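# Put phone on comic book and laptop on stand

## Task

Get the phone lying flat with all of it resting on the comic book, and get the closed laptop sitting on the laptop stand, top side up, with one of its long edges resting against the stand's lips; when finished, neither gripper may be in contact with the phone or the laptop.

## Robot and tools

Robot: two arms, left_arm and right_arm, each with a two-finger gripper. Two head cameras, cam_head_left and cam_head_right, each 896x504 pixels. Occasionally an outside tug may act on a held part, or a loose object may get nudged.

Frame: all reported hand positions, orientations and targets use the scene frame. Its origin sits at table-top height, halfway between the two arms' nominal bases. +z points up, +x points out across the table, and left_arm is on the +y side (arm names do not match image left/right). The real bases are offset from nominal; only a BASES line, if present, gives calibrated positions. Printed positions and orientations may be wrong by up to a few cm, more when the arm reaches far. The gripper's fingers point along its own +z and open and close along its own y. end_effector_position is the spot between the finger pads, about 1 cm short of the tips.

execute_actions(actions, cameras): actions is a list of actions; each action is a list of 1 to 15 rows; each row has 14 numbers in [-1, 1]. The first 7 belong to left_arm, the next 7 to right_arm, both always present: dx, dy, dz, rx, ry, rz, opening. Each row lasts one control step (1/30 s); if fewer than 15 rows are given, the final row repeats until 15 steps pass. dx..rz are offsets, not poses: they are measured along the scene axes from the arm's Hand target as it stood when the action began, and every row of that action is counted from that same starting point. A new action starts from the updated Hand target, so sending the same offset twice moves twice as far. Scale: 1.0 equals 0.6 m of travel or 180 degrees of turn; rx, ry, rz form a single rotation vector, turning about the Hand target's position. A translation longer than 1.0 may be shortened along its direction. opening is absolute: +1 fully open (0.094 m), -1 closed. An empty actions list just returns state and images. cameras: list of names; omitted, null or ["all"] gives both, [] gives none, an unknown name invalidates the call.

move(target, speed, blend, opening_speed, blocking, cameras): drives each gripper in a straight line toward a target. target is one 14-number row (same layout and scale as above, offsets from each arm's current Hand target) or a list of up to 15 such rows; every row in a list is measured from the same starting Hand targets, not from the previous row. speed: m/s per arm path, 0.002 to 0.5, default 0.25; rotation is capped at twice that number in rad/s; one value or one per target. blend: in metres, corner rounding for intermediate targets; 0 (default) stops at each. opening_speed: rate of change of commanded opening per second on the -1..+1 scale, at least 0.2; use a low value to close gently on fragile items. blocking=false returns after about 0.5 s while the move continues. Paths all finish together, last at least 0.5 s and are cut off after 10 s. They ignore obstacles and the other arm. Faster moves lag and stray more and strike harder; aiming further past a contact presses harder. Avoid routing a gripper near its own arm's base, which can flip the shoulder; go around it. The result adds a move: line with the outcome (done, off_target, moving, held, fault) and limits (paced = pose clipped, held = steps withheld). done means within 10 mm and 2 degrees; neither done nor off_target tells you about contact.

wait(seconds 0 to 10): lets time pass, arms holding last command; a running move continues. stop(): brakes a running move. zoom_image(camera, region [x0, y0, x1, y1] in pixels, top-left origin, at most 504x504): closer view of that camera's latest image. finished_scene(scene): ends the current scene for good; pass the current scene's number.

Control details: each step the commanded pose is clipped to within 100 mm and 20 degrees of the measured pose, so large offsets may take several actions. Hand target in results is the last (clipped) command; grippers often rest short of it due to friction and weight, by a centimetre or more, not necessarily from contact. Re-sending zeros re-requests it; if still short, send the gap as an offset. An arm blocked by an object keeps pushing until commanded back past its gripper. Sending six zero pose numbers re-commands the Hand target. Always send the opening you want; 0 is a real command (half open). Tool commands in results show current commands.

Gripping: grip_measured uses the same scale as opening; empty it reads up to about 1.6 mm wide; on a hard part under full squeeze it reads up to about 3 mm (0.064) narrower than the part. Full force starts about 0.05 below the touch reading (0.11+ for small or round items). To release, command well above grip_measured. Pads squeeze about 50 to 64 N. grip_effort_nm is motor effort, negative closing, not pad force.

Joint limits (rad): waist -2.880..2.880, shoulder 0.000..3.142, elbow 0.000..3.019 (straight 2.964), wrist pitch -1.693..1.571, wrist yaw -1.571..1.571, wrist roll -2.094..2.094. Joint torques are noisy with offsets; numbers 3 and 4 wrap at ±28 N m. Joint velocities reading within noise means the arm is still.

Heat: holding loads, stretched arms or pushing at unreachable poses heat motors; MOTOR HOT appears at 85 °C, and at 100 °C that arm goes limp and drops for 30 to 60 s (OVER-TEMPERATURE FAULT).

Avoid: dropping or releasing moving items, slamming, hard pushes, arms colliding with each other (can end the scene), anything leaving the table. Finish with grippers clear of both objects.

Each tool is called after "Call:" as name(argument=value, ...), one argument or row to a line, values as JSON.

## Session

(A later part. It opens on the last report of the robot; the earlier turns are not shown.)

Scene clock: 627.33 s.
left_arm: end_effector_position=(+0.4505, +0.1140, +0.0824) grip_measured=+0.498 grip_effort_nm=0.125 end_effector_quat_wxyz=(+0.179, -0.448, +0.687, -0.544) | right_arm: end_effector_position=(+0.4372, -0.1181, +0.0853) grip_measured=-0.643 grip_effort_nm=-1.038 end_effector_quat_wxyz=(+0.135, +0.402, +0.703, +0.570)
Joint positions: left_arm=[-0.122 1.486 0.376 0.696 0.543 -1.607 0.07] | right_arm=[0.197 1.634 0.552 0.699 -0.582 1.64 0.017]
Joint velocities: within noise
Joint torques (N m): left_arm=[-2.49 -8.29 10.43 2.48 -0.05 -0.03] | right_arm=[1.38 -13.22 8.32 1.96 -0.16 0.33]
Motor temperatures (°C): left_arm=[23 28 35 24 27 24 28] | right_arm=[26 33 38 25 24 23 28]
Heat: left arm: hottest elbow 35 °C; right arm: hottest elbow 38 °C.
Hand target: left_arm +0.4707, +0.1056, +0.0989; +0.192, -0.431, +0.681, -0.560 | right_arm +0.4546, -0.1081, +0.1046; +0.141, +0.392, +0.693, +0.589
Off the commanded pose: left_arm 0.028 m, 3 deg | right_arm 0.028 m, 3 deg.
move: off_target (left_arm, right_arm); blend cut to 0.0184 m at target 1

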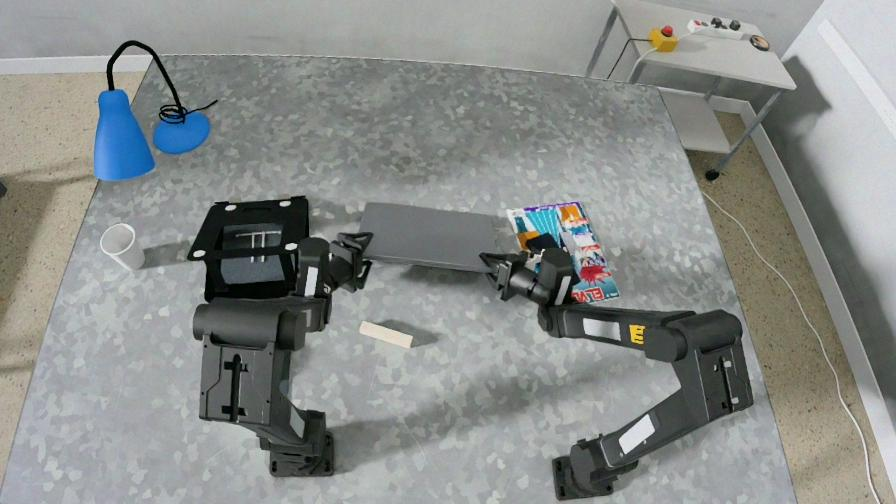

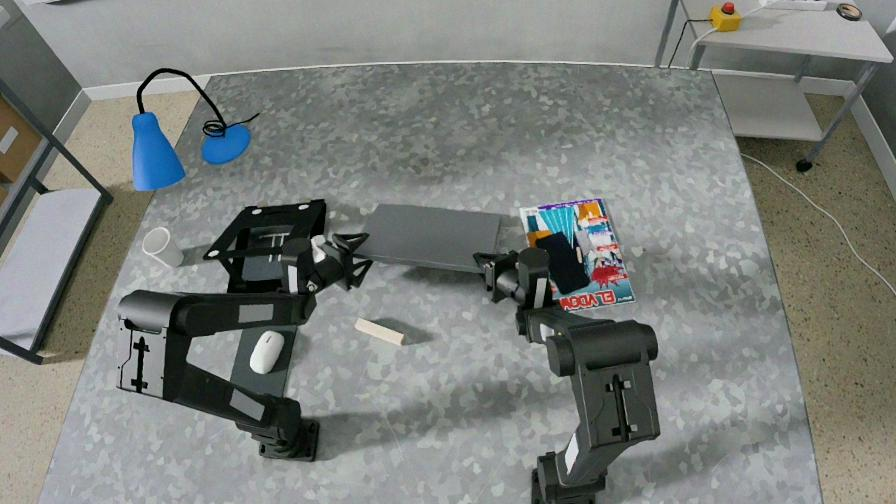

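Call:
move(
  target=[0,0,0,0,0,0,-0.9,0,0,0,0,0,0,-0.9],
  opening_speed=0.5,
)

Call:
zoom_image(
  camera="cam_head_left",
  region=[170, 160, 350, 320],
)

Call:
zoom_image(
  camera="cam_head_right",
  region=[290, 190, 540, 310],
)

Scene clock: 633.03 s.
left_arm: end_effector_position=(+0.4526, +0.1138, +0.0855) grip_measured=-0.636 grip_effort_nm=-1.009 end_effector_quat_wxyz=(+0.189, -0.438, +0.689, -0.545) | right_arm: end_effector_position=(+0.4374, -0.1181, +0.0857) grip_measured=-0.644 grip_effort_nm=-1.038 end_effector_quat_wxyz=(+0.136, +0.402, +0.703, +0.571)
Joint positions: left_arm=[-0.122 1.486 0.379 0.707 0.542 -1.588 0.017] | right_arm=[0.197 1.634 0.552 0.701 -0.581 1.64 0.017]
Joint velocities: within noise
Joint torques (N m): left_arm=[-3.08 -9.17 10.59 2.28 -0.01 -0.19] | right_arm=[1.44 -13.22 8.32 1.92 -0.17 0.33]
Motor temperatures (°C): left_arm=[23 28 35 24 27 24 28] | right_arm=[26 33 38 25 24 23 28]
Heat: left arm: hottest elbow 35 °C; right arm: hottest elbow 38 °C.
Hand target: left_arm +0.4706, +0.1056, +0.0989; +0.192, -0.431, +0.681, -0.560 | right_arm +0.4546, -0.1081, +0.1046; +0.141, +0.392, +0.693, +0.589
Off the commanded pose: left_arm 0.024 m, 2 deg | right_arm 0.027 m, 3 deg.
move: off_target (left_arm, right_arm)

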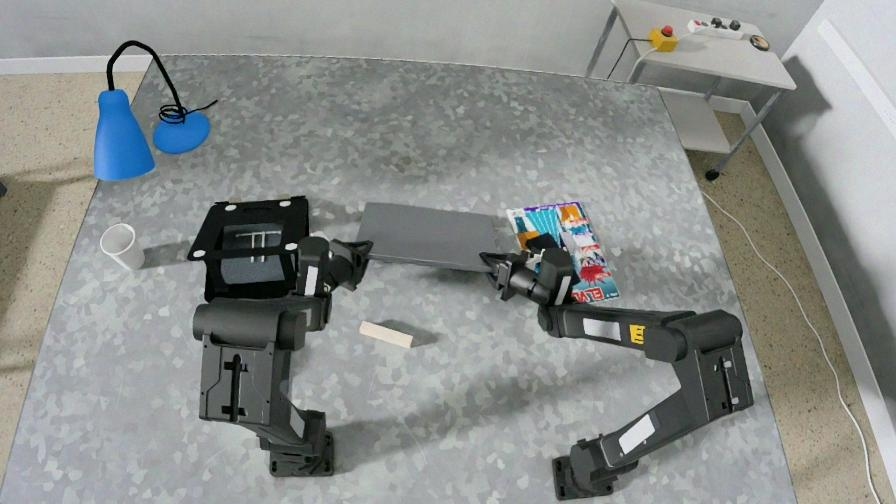

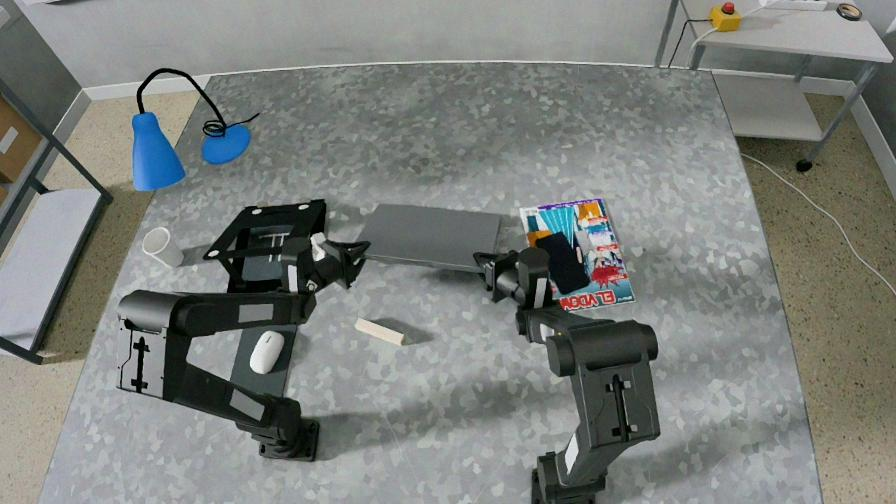

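Scaled by 2.800.

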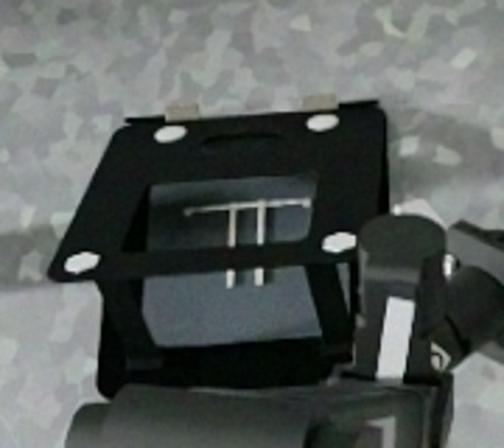

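Scaled by 2.016.

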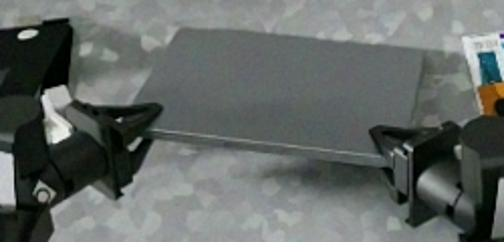

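Call:
move(
  target=[0.02,0.02,0.26,0,0,0,-0.9,0.02,0.02,0.26,0,0,0,-0.9],
  speed=0.12,
)

Scene clock: 650.63 s.
left_arm: end_effector_position=(+0.4169, +0.1186, +0.1319) grip_measured=-0.639 grip_effort_nm=-1.009 end_effector_quat_wxyz=(+0.122, -0.492, +0.699, -0.504) | right_arm: end_effector_position=(+0.4080, -0.1158, +0.1426) grip_measured=-0.655 grip_effort_nm=-1.043 end_effector_quat_wxyz=(+0.080, +0.452, +0.711, +0.533)
Joint positions: left_arm=[-0.113 1.131 0.416 0.142 0.555 -1.62 0.017] | right_arm=[0.219 1.342 0.581 0.24 -0.566 1.691 0.016]
Joint velocities: within noise
Joint torques (N m): left_arm=[-0.03 -11.87 19.84 2.81 0.78 0.3] | right_arm=[1.14 -16.62 15.34 2.28 -0.05 -0.05]
Motor temperatures (°C): left_arm=[23 28 35 24 27 24 28] | right_arm=[26 34 39 25 24 23 28]
Heat: left arm: hottest elbow 35 °C; right arm: hottest elbow 39 °C.
Hand target: left_arm +0.4640, +0.1178, +0.2201; +0.192, -0.431, +0.681, -0.560 | right_arm +0.4520, -0.1010, +0.2311; +0.141, +0.392, +0.693, +0.589
Off the commanded pose: left_arm 0.139 m, 13 deg; position clipped | right_arm 0.133 m, 12 deg; position clipped.
move: off_target (left_arm, right_arm); limits=paced

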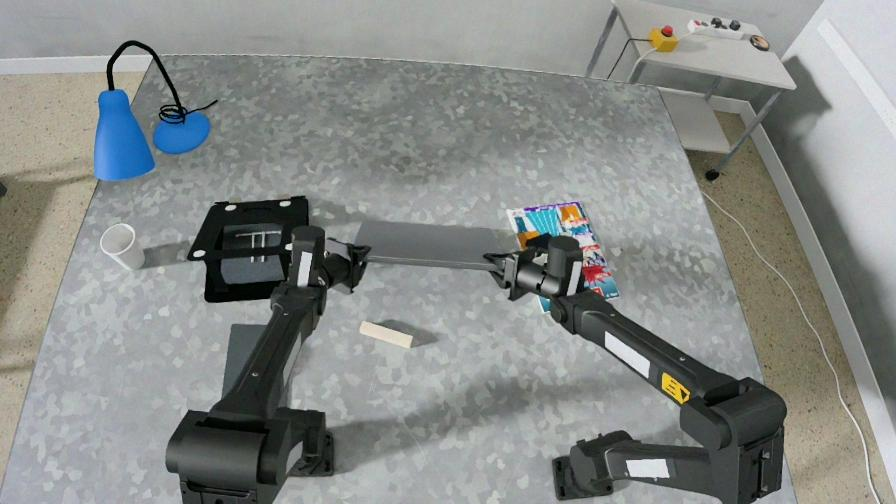

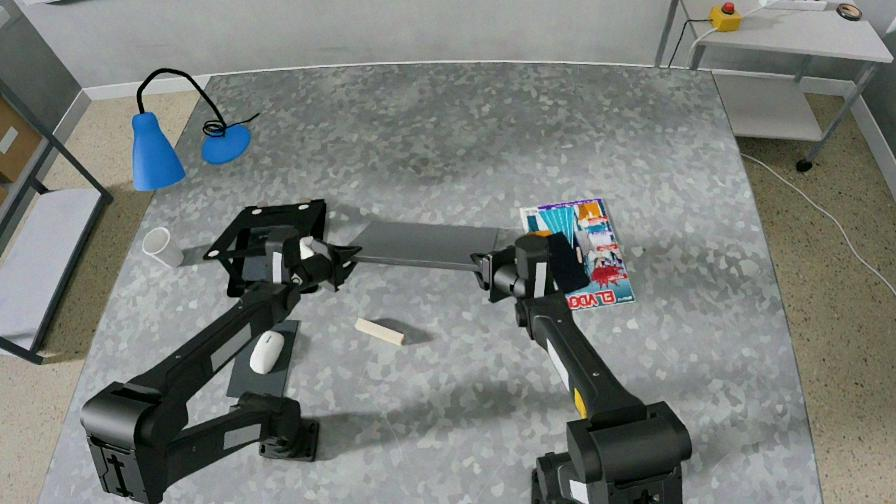

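Call:
move(
  target=[-0.06,0,0.05,0,0,0,-0.9,-0.06,-0.02,0.05,0,0,0,-0.9],
  speed=0.08,
)

Call:
zoom_image(
  camera="cam_head_left",
  region=[180, 170, 560, 350],
)

Scene clock: 659.90 s.
left_arm: end_effector_position=(+0.3949, +0.1203, +0.1689) grip_measured=-0.639 grip_effort_nm=-1.009 end_effector_quat_wxyz=(+0.128, -0.489, +0.695, -0.512) | right_arm: end_effector_position=(+0.3882, -0.1156, +0.1824) grip_measured=-0.657 grip_effort_nm=-1.038 end_effector_quat_wxyz=(+0.082, +0.442, +0.712, +0.540)
Joint positions: left_arm=[-0.113 0.949 0.416 -0.014 0.556 -1.628 0.017] | right_arm=[0.227 1.197 0.581 0.115 -0.572 1.688 0.016]
Joint velocities: within noise
Joint torques (N m): left_arm=[-0.97 -9.76 19.74 2.85 0.36 0.34] | right_arm=[0.03 -14.74 13.96 2.37 -0.08 -0.06]
Motor temperatures (°C): left_arm=[23 28 39 24 27 24 29] | right_arm=[26 34 44 25 24 23 29]
Heat: left arm: hottest elbow 39 °C; right arm: hottest elbow 44 °C.
Hand target: left_arm +0.4281, +0.1178, +0.2499; +0.192, -0.431, +0.681, -0.560 | right_arm +0.4160, -0.1131, +0.2611; +0.141, +0.392, +0.693, +0.589
Off the commanded pose: left_arm 0.088 m, 11 deg | right_arm 0.084 m, 11 deg.
move: off_target (left_arm, right_arm); limits=paced

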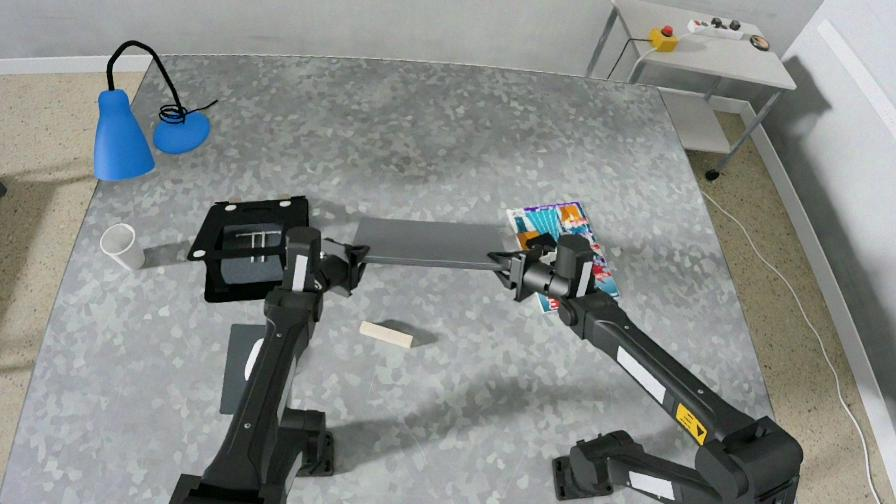

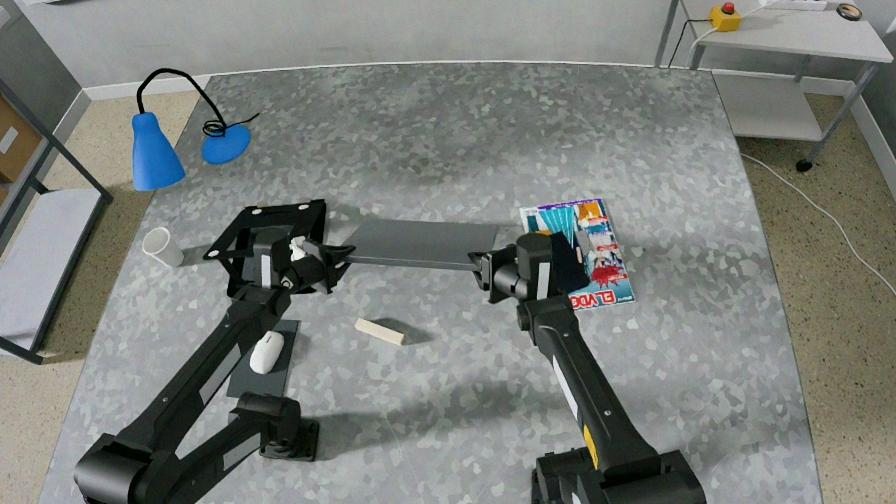

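Scaled by 1.326.

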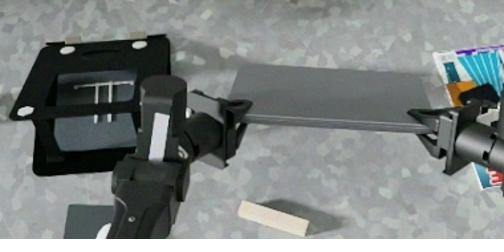

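Call:
move(
  target=[0.03,0,0.175,0,0,0,-0.9,0.03,0.01,0.165,0,0,0,-0.9],
  speed=0.06,
)

Call:
zoom_image(
  camera="cam_head_left",
  region=[180, 170, 560, 350],
)

Scene clock: 665.63 s.
left_arm: end_effector_position=(+0.3769, +0.1214, +0.1809) grip_measured=-0.639 grip_effort_nm=-1.004 end_effector_quat_wxyz=(+0.120, -0.494, +0.695, -0.508) | right_arm: end_effector_position=(+0.3718, -0.1151, +0.1958) grip_measured=-0.656 grip_effort_nm=-1.043 end_effector_quat_wxyz=(+0.075, +0.445, +0.716, +0.533)
Joint positions: left_arm=[-0.114 0.852 0.416 -0.13 0.558 -1.633 0.017] | right_arm=[0.239 1.119 0.581 0.015 -0.564 1.688 0.016]
Joint velocities: within noise
Joint torques (N m): left_arm=[-1.2 -9.41 22.53 2.8 0.31 0.4] | right_arm=[-0.03 -13.68 16.38 2.26 0.08 -0.02]
Motor temperatures (°C): left_arm=[23 27 42 24 27 24 29] | right_arm=[26 34 46 25 24 23 29]
Heat: left arm: hottest elbow 42 °C; right arm: hottest elbow 46 °C.
Hand target: left_arm +0.4140, +0.1195, +0.2737; +0.192, -0.431, +0.681, -0.560 | right_arm +0.4073, -0.1106, +0.2891; +0.141, +0.392, +0.693, +0.589
Off the commanded pose: left_arm 0.187 m, 13 deg; position clipped | right_arm 0.176 m, 12 deg; position clipped.
move: off_target (left_arm, right_arm); limits=paced

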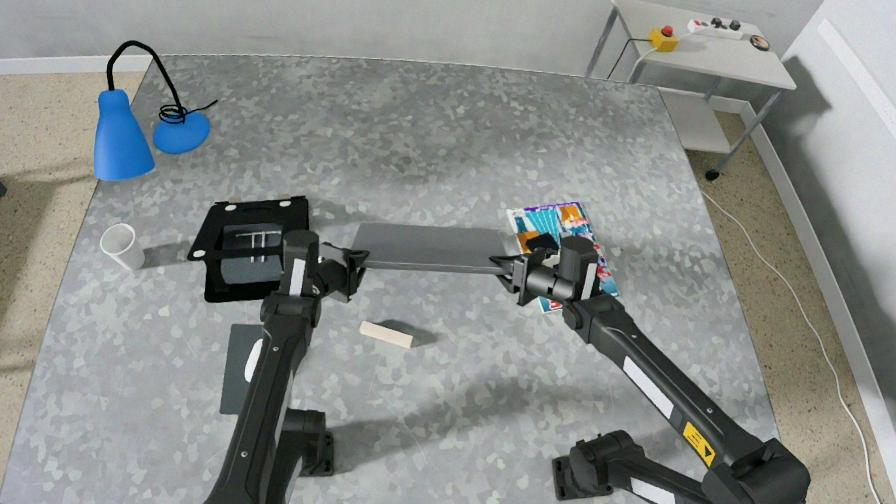

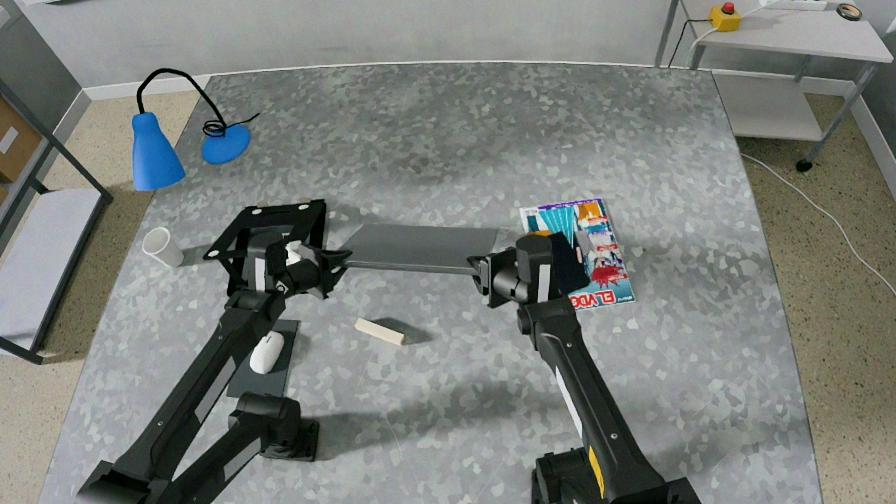

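Scaled by 1.326.

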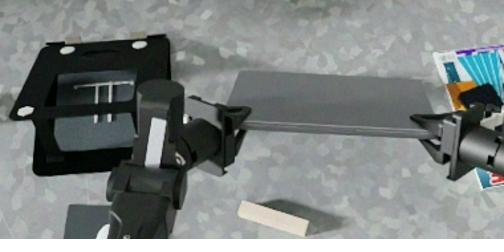

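Call:
move(
  target=[0.1,0,0.08,0,0,0,-0.9,0.1,0.01,0.06,0,0,0,-0.9],
  speed=0.08,
  cameras=[],
)

Call:
wait(
  seconds=1,
)

Scene clock: 671.03 s.
left_arm: end_effector_position=(+0.3846, +0.1216, +0.1690) grip_measured=-0.640 grip_effort_nm=-1.013 end_effector_quat_wxyz=(+0.114, -0.498, +0.696, -0.504) | right_arm: end_effector_position=(+0.3783, -0.1137, +0.1839) grip_measured=-0.657 grip_effort_nm=-1.038 end_effector_quat_wxyz=(+0.071, +0.448, +0.716, +0.530)
Joint positions: left_arm=[-0.11 0.91 0.416 -0.089 0.561 -1.632 0.017] | right_arm=[0.238 1.164 0.581 0.051 -0.566 1.692 0.016]
Joint velocities: within noise
Joint torques (N m): left_arm=[-0.26 -7.06 21.71 4.36 0.61 0.48] | right_arm=[-0.73 -10.23 16.83 3.52 -0.22 -0.13]
Motor temperatures (°C): left_arm=[23 27 44 24 27 24 29] | right_arm=[26 34 49 25 24 23 29]
Heat: left arm: hottest elbow 44 °C; right arm: hottest elbow 49 °C.
Hand target: left_arm +0.4348, +0.1204, +0.2553; +0.192, -0.431, +0.681, -0.560 | right_arm +0.4313, -0.1082, +0.2683; +0.141, +0.392, +0.693, +0.589
Off the commanded pose: left_arm 0.177 m, 14 deg; position clipped | right_arm 0.167 m, 13 deg; position clipped.
move: off_target (left_arm, right_arm); limits=paced
No camera images: "cameras" was empty.

Scene clock: 672.03 s.
left_arm: end_effector_position=(+0.3846, +0.1216, +0.1690) grip_measured=-0.640 grip_effort_nm=-1.009 end_effector_quat_wxyz=(+0.114, -0.498, +0.696, -0.504) | right_arm: end_effector_position=(+0.3783, -0.1137, +0.1839) grip_measured=-0.657 grip_effort_nm=-1.038 end_effector_quat_wxyz=(+0.071, +0.448, +0.716, +0.530)
Joint positions: left_arm=[-0.11 0.91 0.416 -0.088 0.561 -1.632 0.017] | right_arm=[0.238 1.164 0.581 0.052 -0.566 1.692 0.016]
Joint velocities: within noise
Joint torques (N m): left_arm=[-0.32 -7.82 21.6 4.15 0.63 0.49] | right_arm=[-0.73 -10.64 16.8 3.6 -0.21 -0.13]
Motor temperatures (°C): left_arm=[23 27 45 24 27 24 29] | right_arm=[26 34 49 25 24 23 29]
Heat: left arm: hottest elbow 45 °C; right arm: hottest elbow 49 °C.
Hand target: left_arm +0.4348, +0.1204, +0.2553; +0.192, -0.431, +0.681, -0.560 | right_arm +0.4313, -0.1082, +0.2684; +0.141, +0.392, +0.693, +0.589
Tool commands: left_gripper/opening=-0.9 right_gripper/opening=-0.9
Off the commanded pose: left_arm 0.177 m, 14 deg; position clipped | right_arm 0.167 m, 13 deg; position clipped.
wait: 1.00 s; at rest by 0.17 s

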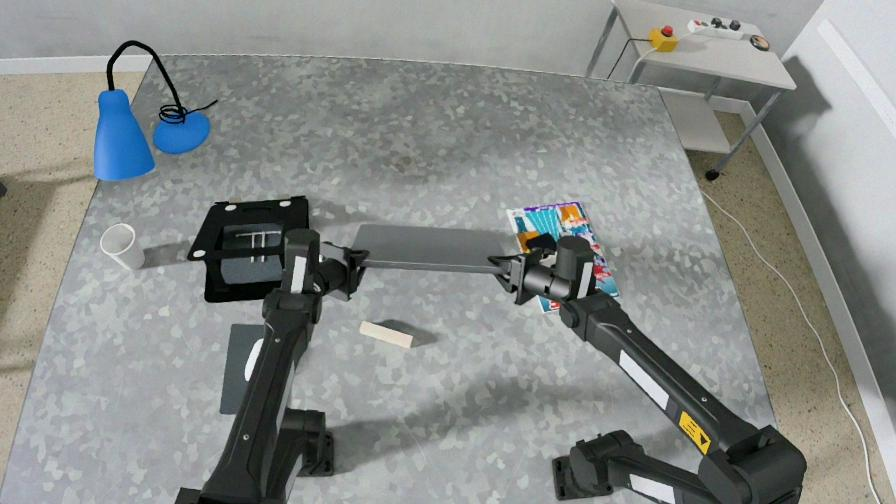

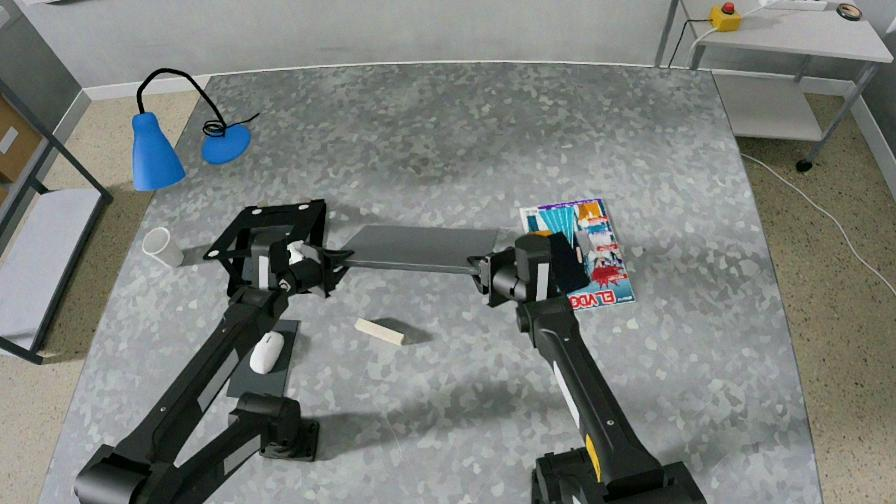

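Call:
move(
  target=[-0.04,0,0.05,0,0.09,0,-0.9,-0.04,0.0,0.05,0,0.09,0,-0.9],
  speed=0.2,
)

Scene clock: 686.40 s.
left_arm: end_effector_position=(+0.3514, +0.1228, +0.1608) grip_measured=-0.640 grip_effort_nm=-1.009 end_effector_quat_wxyz=(+0.024, -0.559, +0.706, -0.433) | right_arm: end_effector_position=(+0.3494, -0.1141, +0.1789) grip_measured=-0.656 grip_effort_nm=-1.043 end_effector_quat_wxyz=(-0.022, +0.515, +0.720, +0.465)
Joint positions: left_arm=[-0.11 0.862 0.489 -0.461 0.572 -1.647 0.017] | right_arm=[0.244 1.116 0.644 -0.281 -0.595 1.755 0.016]
Joint velocities: within noise
Joint torques (N m): left_arm=[-1.32 -9.05 23.13 2.03 0.45 0.3] | right_arm=[-0.21 -12.92 17.26 1.73 0.11 0.04]
Motor temperatures (°C): left_arm=[23 27 49 24 27 24 29] | right_arm=[26 33 54 26 24 23 29]
Heat: left arm: hottest elbow 49 °C; right arm: hottest elbow 54 °C.
Hand target: left_arm +0.3946, +0.1211, +0.2509; +0.094, -0.506, +0.702, -0.493 | right_arm +0.3931, -0.1097, +0.2686; +0.042, +0.471, +0.706, +0.528
Off the commanded pose: left_arm 0.138 m, 12 deg; position clipped | right_arm 0.133 m, 12 deg; position clipped.
move: off_target (left_arm, right_arm); limits=paced

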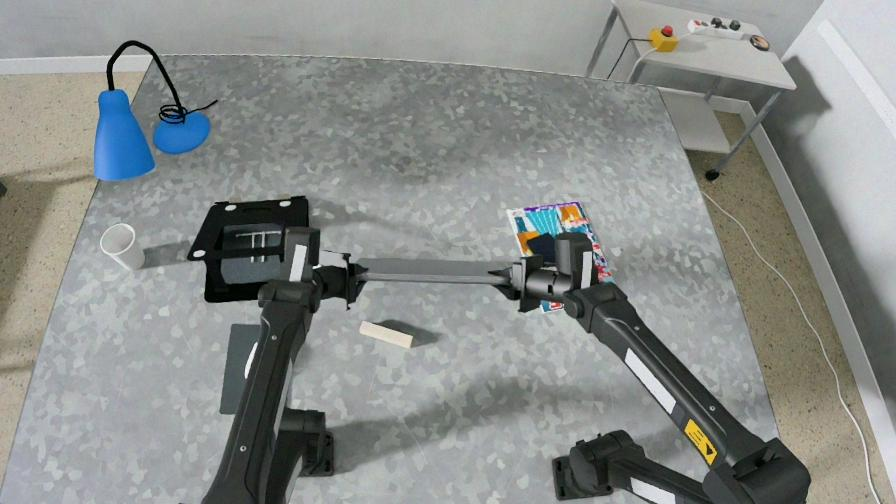

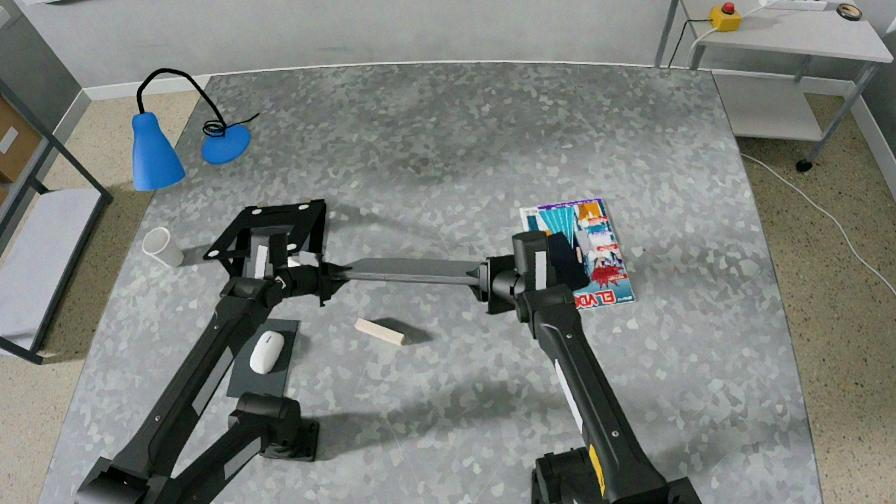

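Call:
move(
  target=[
    [0.0,0,0.1,0,0.03,0,-0.9,0.0,0.0,0.1,0,0.03,0,-0.9],
    [0.04,0,0.2,0,-0.06,0,-0.9,0.04,0.0,0.2,0,-0.06,0,-0.9],
  ],
  speed=0.2,
)

Scene clock: 690.77 s.
left_arm: end_effector_position=(+0.3544, +0.1237, +0.2161) grip_measured=-0.640 grip_effort_nm=-1.004 end_effector_quat_wxyz=(+0.080, -0.525, +0.700, -0.478) | right_arm: end_effector_position=(+0.3512, -0.1127, +0.2326) grip_measured=-0.657 grip_effort_nm=-1.038 end_effector_quat_wxyz=(+0.034, +0.475, +0.719, +0.506)
Joint positions: left_arm=[-0.111 0.741 0.523 -0.459 0.561 -1.645 0.017] | right_arm=[0.257 1.013 0.669 -0.269 -0.564 1.728 0.016]
Joint velocities: within noise
Joint torques (N m): left_arm=[-0.56 -7.12 22.69 3.93 0.57 0.5] | right_arm=[-0.62 -11.34 17.22 3.3 0.08 -0.11]
Motor temperatures (°C): left_arm=[23 27 50 24 27 24 29] | right_arm=[26 33 55 26 24 23 29]
Heat: left arm: hottest elbow 50 °C; right arm: hottest elbow 55 °C.
Hand target: left_arm +0.3927, +0.1221, +0.3085; +0.159, -0.457, +0.690, -0.539 | right_arm +0.3900, -0.1109, +0.3247; +0.108, +0.419, +0.699, +0.570
Off the commanded pose: left_arm 0.168 m, 14 deg; position clipped | right_arm 0.169 m, 13 deg; position clipped.
move: off_target (left_arm, right_arm); limits=paced

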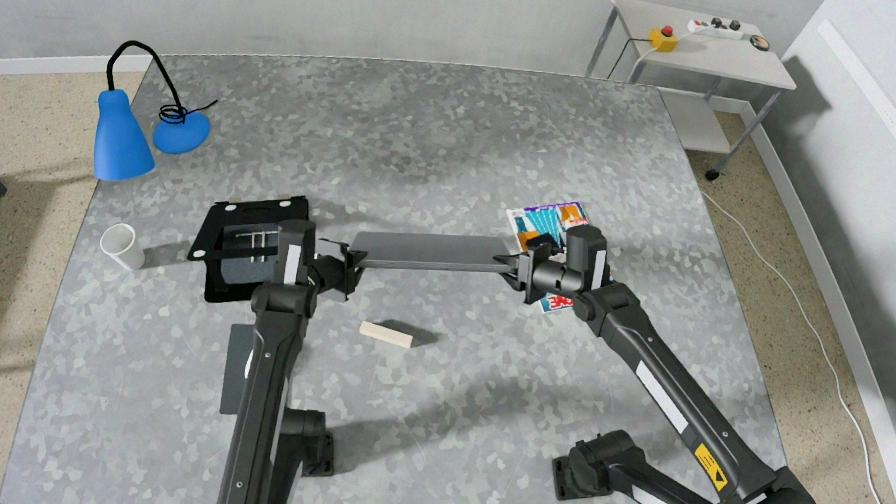

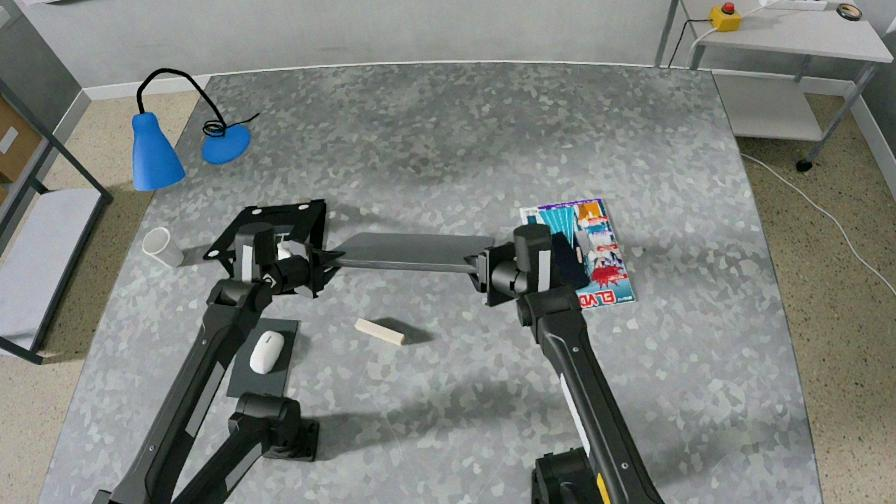

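Call:
move(
  target=[
    [-0.02,0,0.05,0,0.07,0,-0.9,-0.02,0.0,0.05,0,0.07,0,-0.9],
    [0.03,0,0.15,0,0.07,0,-0.9,0.03,0.0,0.14,0,0.07,0,-0.9],
    [0.06,0,0.22,0,-0.05,0,-0.9,0.06,0.0,0.2,0,-0.05,0,-0.9],
  ],
  speed=0.2,
)

Scene clock: 697.93 s.
left_arm: end_effector_position=(+0.3793, +0.1244, +0.2776) grip_measured=-0.641 grip_effort_nm=-1.004 end_effector_quat_wxyz=(+0.135, -0.485, +0.691, -0.518) | right_arm: end_effector_position=(+0.3725, -0.1115, +0.2925) grip_measured=-0.658 grip_effort_nm=-1.038 end_effector_quat_wxyz=(+0.091, +0.433, +0.713, +0.544)
Joint positions: left_arm=[-0.104 0.739 0.614 -0.402 0.561 -1.627 0.017] | right_arm=[0.252 0.991 0.751 -0.235 -0.548 1.689 0.016]
Joint velocities: within noise
Joint torques (N m): left_arm=[-0.21 -6.3 22.9 4.37 0.67 0.48] | right_arm=[-0.91 -9.82 18.1 3.49 -0.23 -0.21]
Motor temperatures (°C): left_arm=[23 27 50 24 27 24 29] | right_arm=[26 33 55 26 24 23 29]
Heat: left arm: hottest elbow 50 °C; right arm: hottest elbow 55 °C.
Hand target: left_arm +0.4081, +0.1231, +0.3731; +0.213, -0.413, +0.675, -0.573 | right_arm +0.4057, -0.1111, +0.3869; +0.163, +0.373, +0.688, +0.601
Off the commanded pose: left_arm 0.170 m, 14 deg; position clipped | right_arm 0.161 m, 13 deg; position clipped.
move: off_target (left_arm, right_arm); limits=paced

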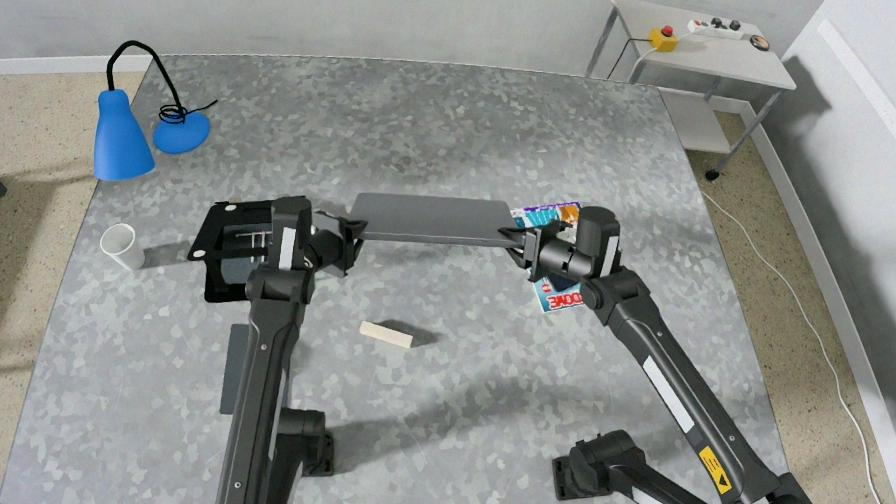

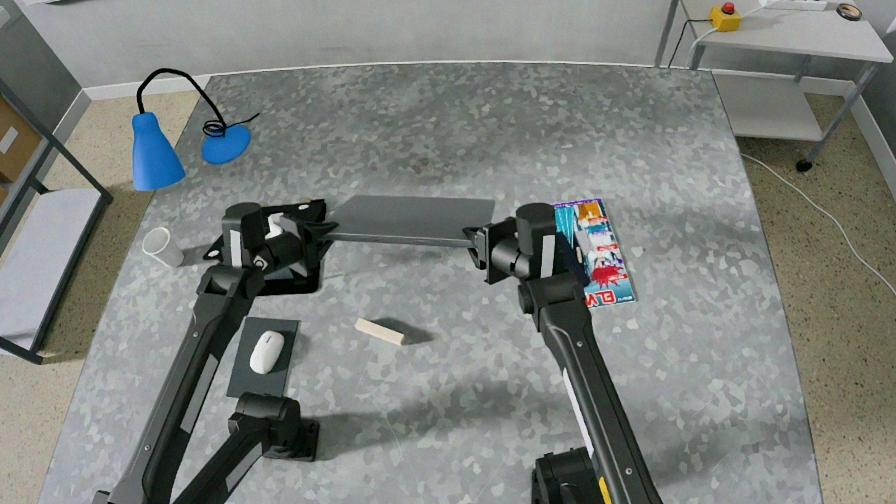

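Call:
move(
  target=[0.02,0.2,0.02,0,0,0.0,-0.9,0.02,0.2,0.02,0,0,0.0,-0.9],
  speed=0.12,
)

Scene clock: 704.27 s.
left_arm: end_effector_position=(+0.3846, +0.2250, +0.2634) grip_measured=-0.641 grip_effort_nm=-1.009 end_effector_quat_wxyz=(+0.135, -0.478, +0.674, -0.547) | right_arm: end_effector_position=(+0.3789, -0.0104, +0.2898) grip_measured=-0.658 grip_effort_nm=-1.038 end_effector_quat_wxyz=(+0.111, +0.419, +0.723, +0.538)
Joint positions: left_arm=[0.33 0.836 0.614 -0.462 0.956 -1.357 0.017] | right_arm=[0.536 1.126 0.826 -0.124 -0.274 1.771 0.016]
Joint velocities: within noise
Joint torques (N m): left_arm=[-0.67 -6.71 25.25 2.48 1.58 0.16] | right_arm=[0.32 -10.87 18.18 3.23 0.43 -0.17]
Motor temperatures (°C): left_arm=[23 27 49 24 28 24 29] | right_arm=[26 33 57 26 24 24 29]
Heat: left arm: hottest elbow 49 °C; right arm: hottest elbow 57 °C.
Hand target: left_arm +0.4124, +0.2390, +0.3583; +0.213, -0.413, +0.675, -0.573 | right_arm +0.4120, +0.0059, +0.3825; +0.163, +0.373, +0.688, +0.601
Off the commanded pose: left_arm 0.128 m, 12 deg; position clipped | right_arm 0.117 m, 11 deg; position clipped.
move: off_target (left_arm, right_arm); limits=paced

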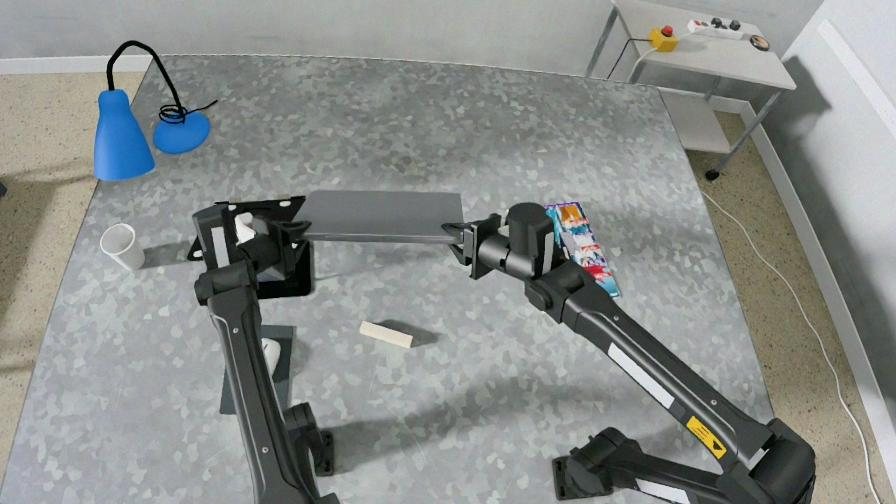

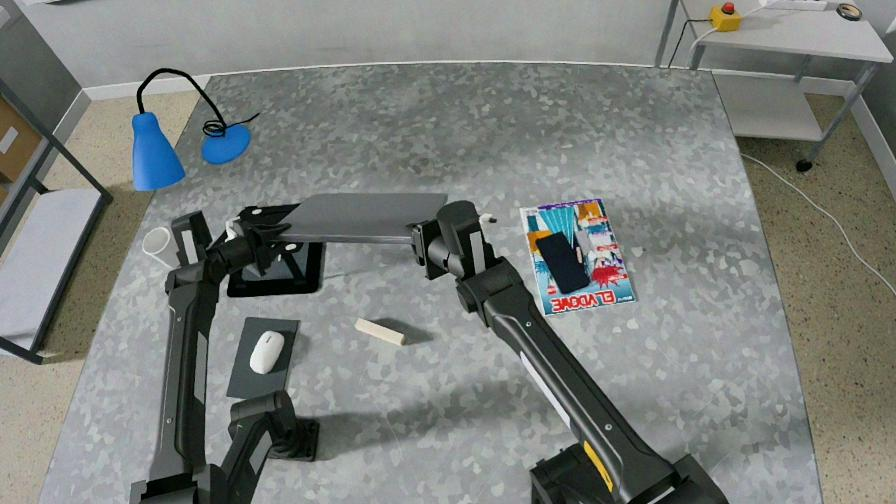

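Call:
move(
  target=[0.02,0.26,0.03,0,0,0.0,-0.9,0.02,0.26,0.02,0,0,0.0,-0.9],
  speed=0.12,
)

Scene clock: 708.47 s.
left_arm: end_effector_position=(+0.4076, +0.3794, +0.2951) grip_measured=-0.641 grip_effort_nm=-1.009 end_effector_quat_wxyz=(+0.154, -0.462, +0.670, -0.561) | right_arm: end_effector_position=(+0.4019, +0.1447, +0.3218) grip_measured=-0.658 grip_effort_nm=-1.038 end_effector_quat_wxyz=(+0.131, +0.401, +0.717, +0.555)
Joint positions: left_arm=[0.735 1.219 0.987 -1.033 1.224 -0.658 0.017] | right_arm=[0.802 1.411 1.126 -0.071 -0.02 1.841 0.016]
Joint velocities: within noise
Joint torques (N m): left_arm=[-0.91 -13.27 23.01 0.29 2.82 0] | right_arm=[0.44 -15.38 17.37 2.13 0.68 -0.25]
Motor temperatures (°C): left_arm=[23 27 50 24 29 24 29] | right_arm=[26 33 57 26 24 24 29]
Heat: left arm: hottest elbow 50 °C; right arm: hottest elbow 57 °C.
Hand target: left_arm +0.4244, +0.3951, +0.3762; +0.213, -0.413, +0.675, -0.573 | right_arm +0.4238, +0.1619, +0.3947; +0.163, +0.373, +0.688, +0.601
Off the commanded pose: left_arm 0.084 m, 9 deg | right_arm 0.078 m, 8 deg.
move: off_target (left_arm, right_arm); limits=paced

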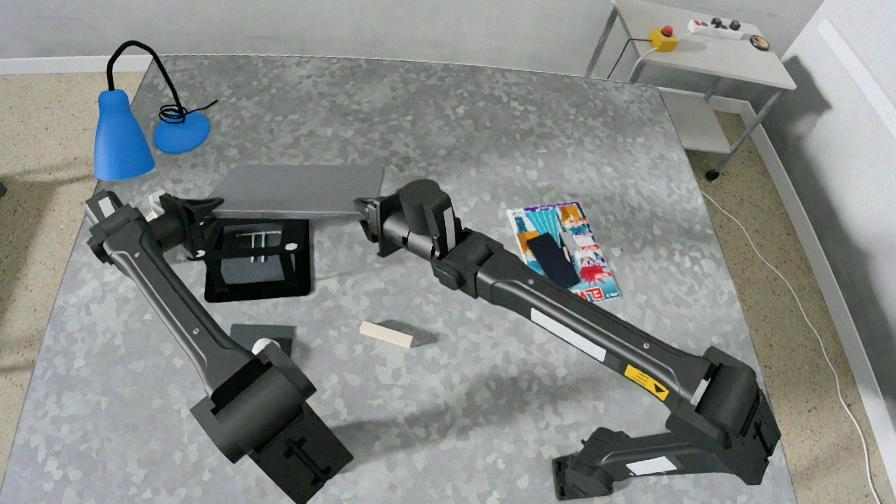

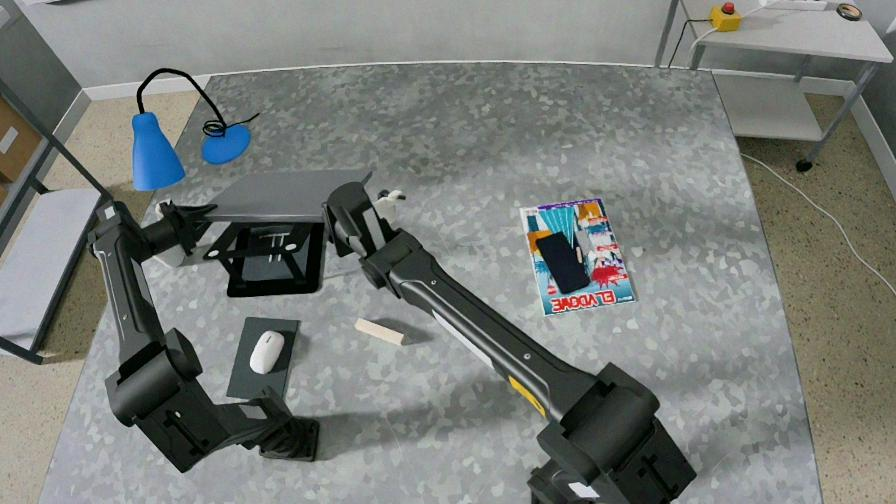

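Call:
move(
  target=[0.07,0.21,0.0,0,0.035,0.02,-0.9,0.09,0.21,-0.02,0,0.035,0.02,-0.9],
  speed=0.12,
)

Call:
zoom_image(
  camera="cam_head_left",
  region=[60, 120, 440, 320],
)

Call:
zoom_image(
  camera="cam_head_right",
  region=[60, 120, 440, 320],
)

Scene clock: 716.87 s.
left_arm: end_effector_position=(+0.4536, +0.5043, +0.2926) grip_measured=-0.641 grip_effort_nm=-1.009 end_effector_quat_wxyz=(+0.132, -0.502, +0.668, -0.533) | right_arm: end_effector_position=(+0.4585, +0.2705, +0.3193) grip_measured=-0.658 grip_effort_nm=-1.033 end_effector_quat_wxyz=(+0.081, +0.410, +0.729, +0.543)
Joint positions: left_arm=[0.849 1.581 1.386 -1.354 1.163 -0.425 0.017] | right_arm=[0.857 1.753 1.559 -0.217 -0.045 1.916 0.016]
Joint velocities: within noise
Joint torques (N m): left_arm=[-0.79 -20.07 22.12 -0.55 2.75 -0.04] | right_arm=[0.5 -21.19 17.14 1.96 0.54 -0.26]
Motor temperatures (°C): left_arm=[23 27 52 24 34 24 29] | right_arm=[26 33 60 26 25 24 29]
Heat: left arm: hottest elbow 52 °C; right arm: hottest elbow 60 °C.
Hand target: left_arm +0.4664, +0.5211, +0.3762; +0.194, -0.465, +0.672, -0.542 | right_arm +0.4780, +0.2878, +0.3828; +0.106, +0.384, +0.707, +0.584
Off the commanded pose: left_arm 0.086 m, 8 deg | right_arm 0.069 m, 7 deg.
move: off_target (left_arm, right_arm)

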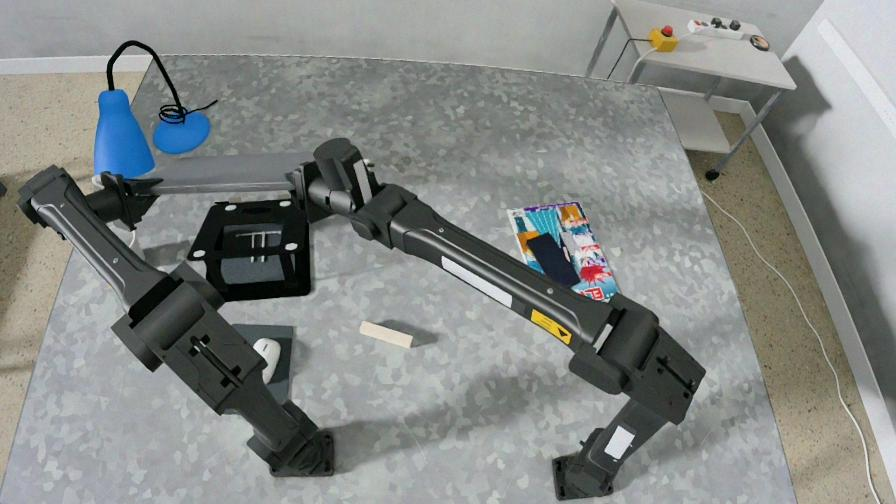

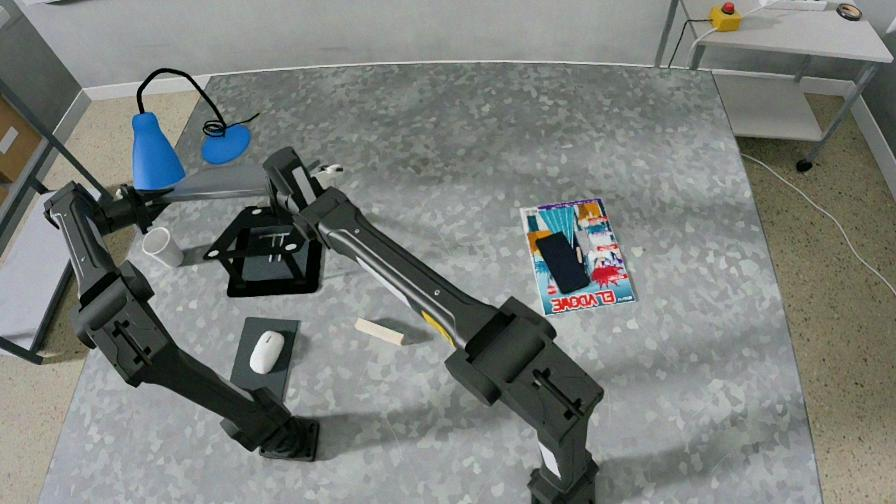

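Scaled by 1.326.

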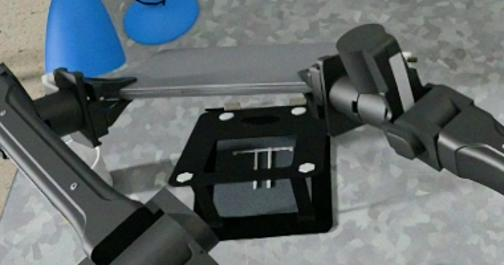

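Scaled by 1.326.

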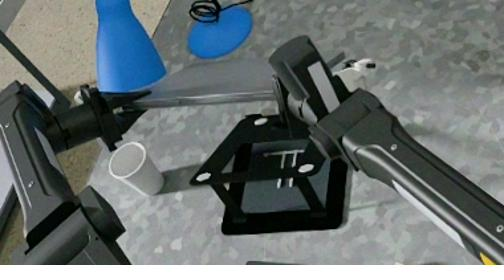

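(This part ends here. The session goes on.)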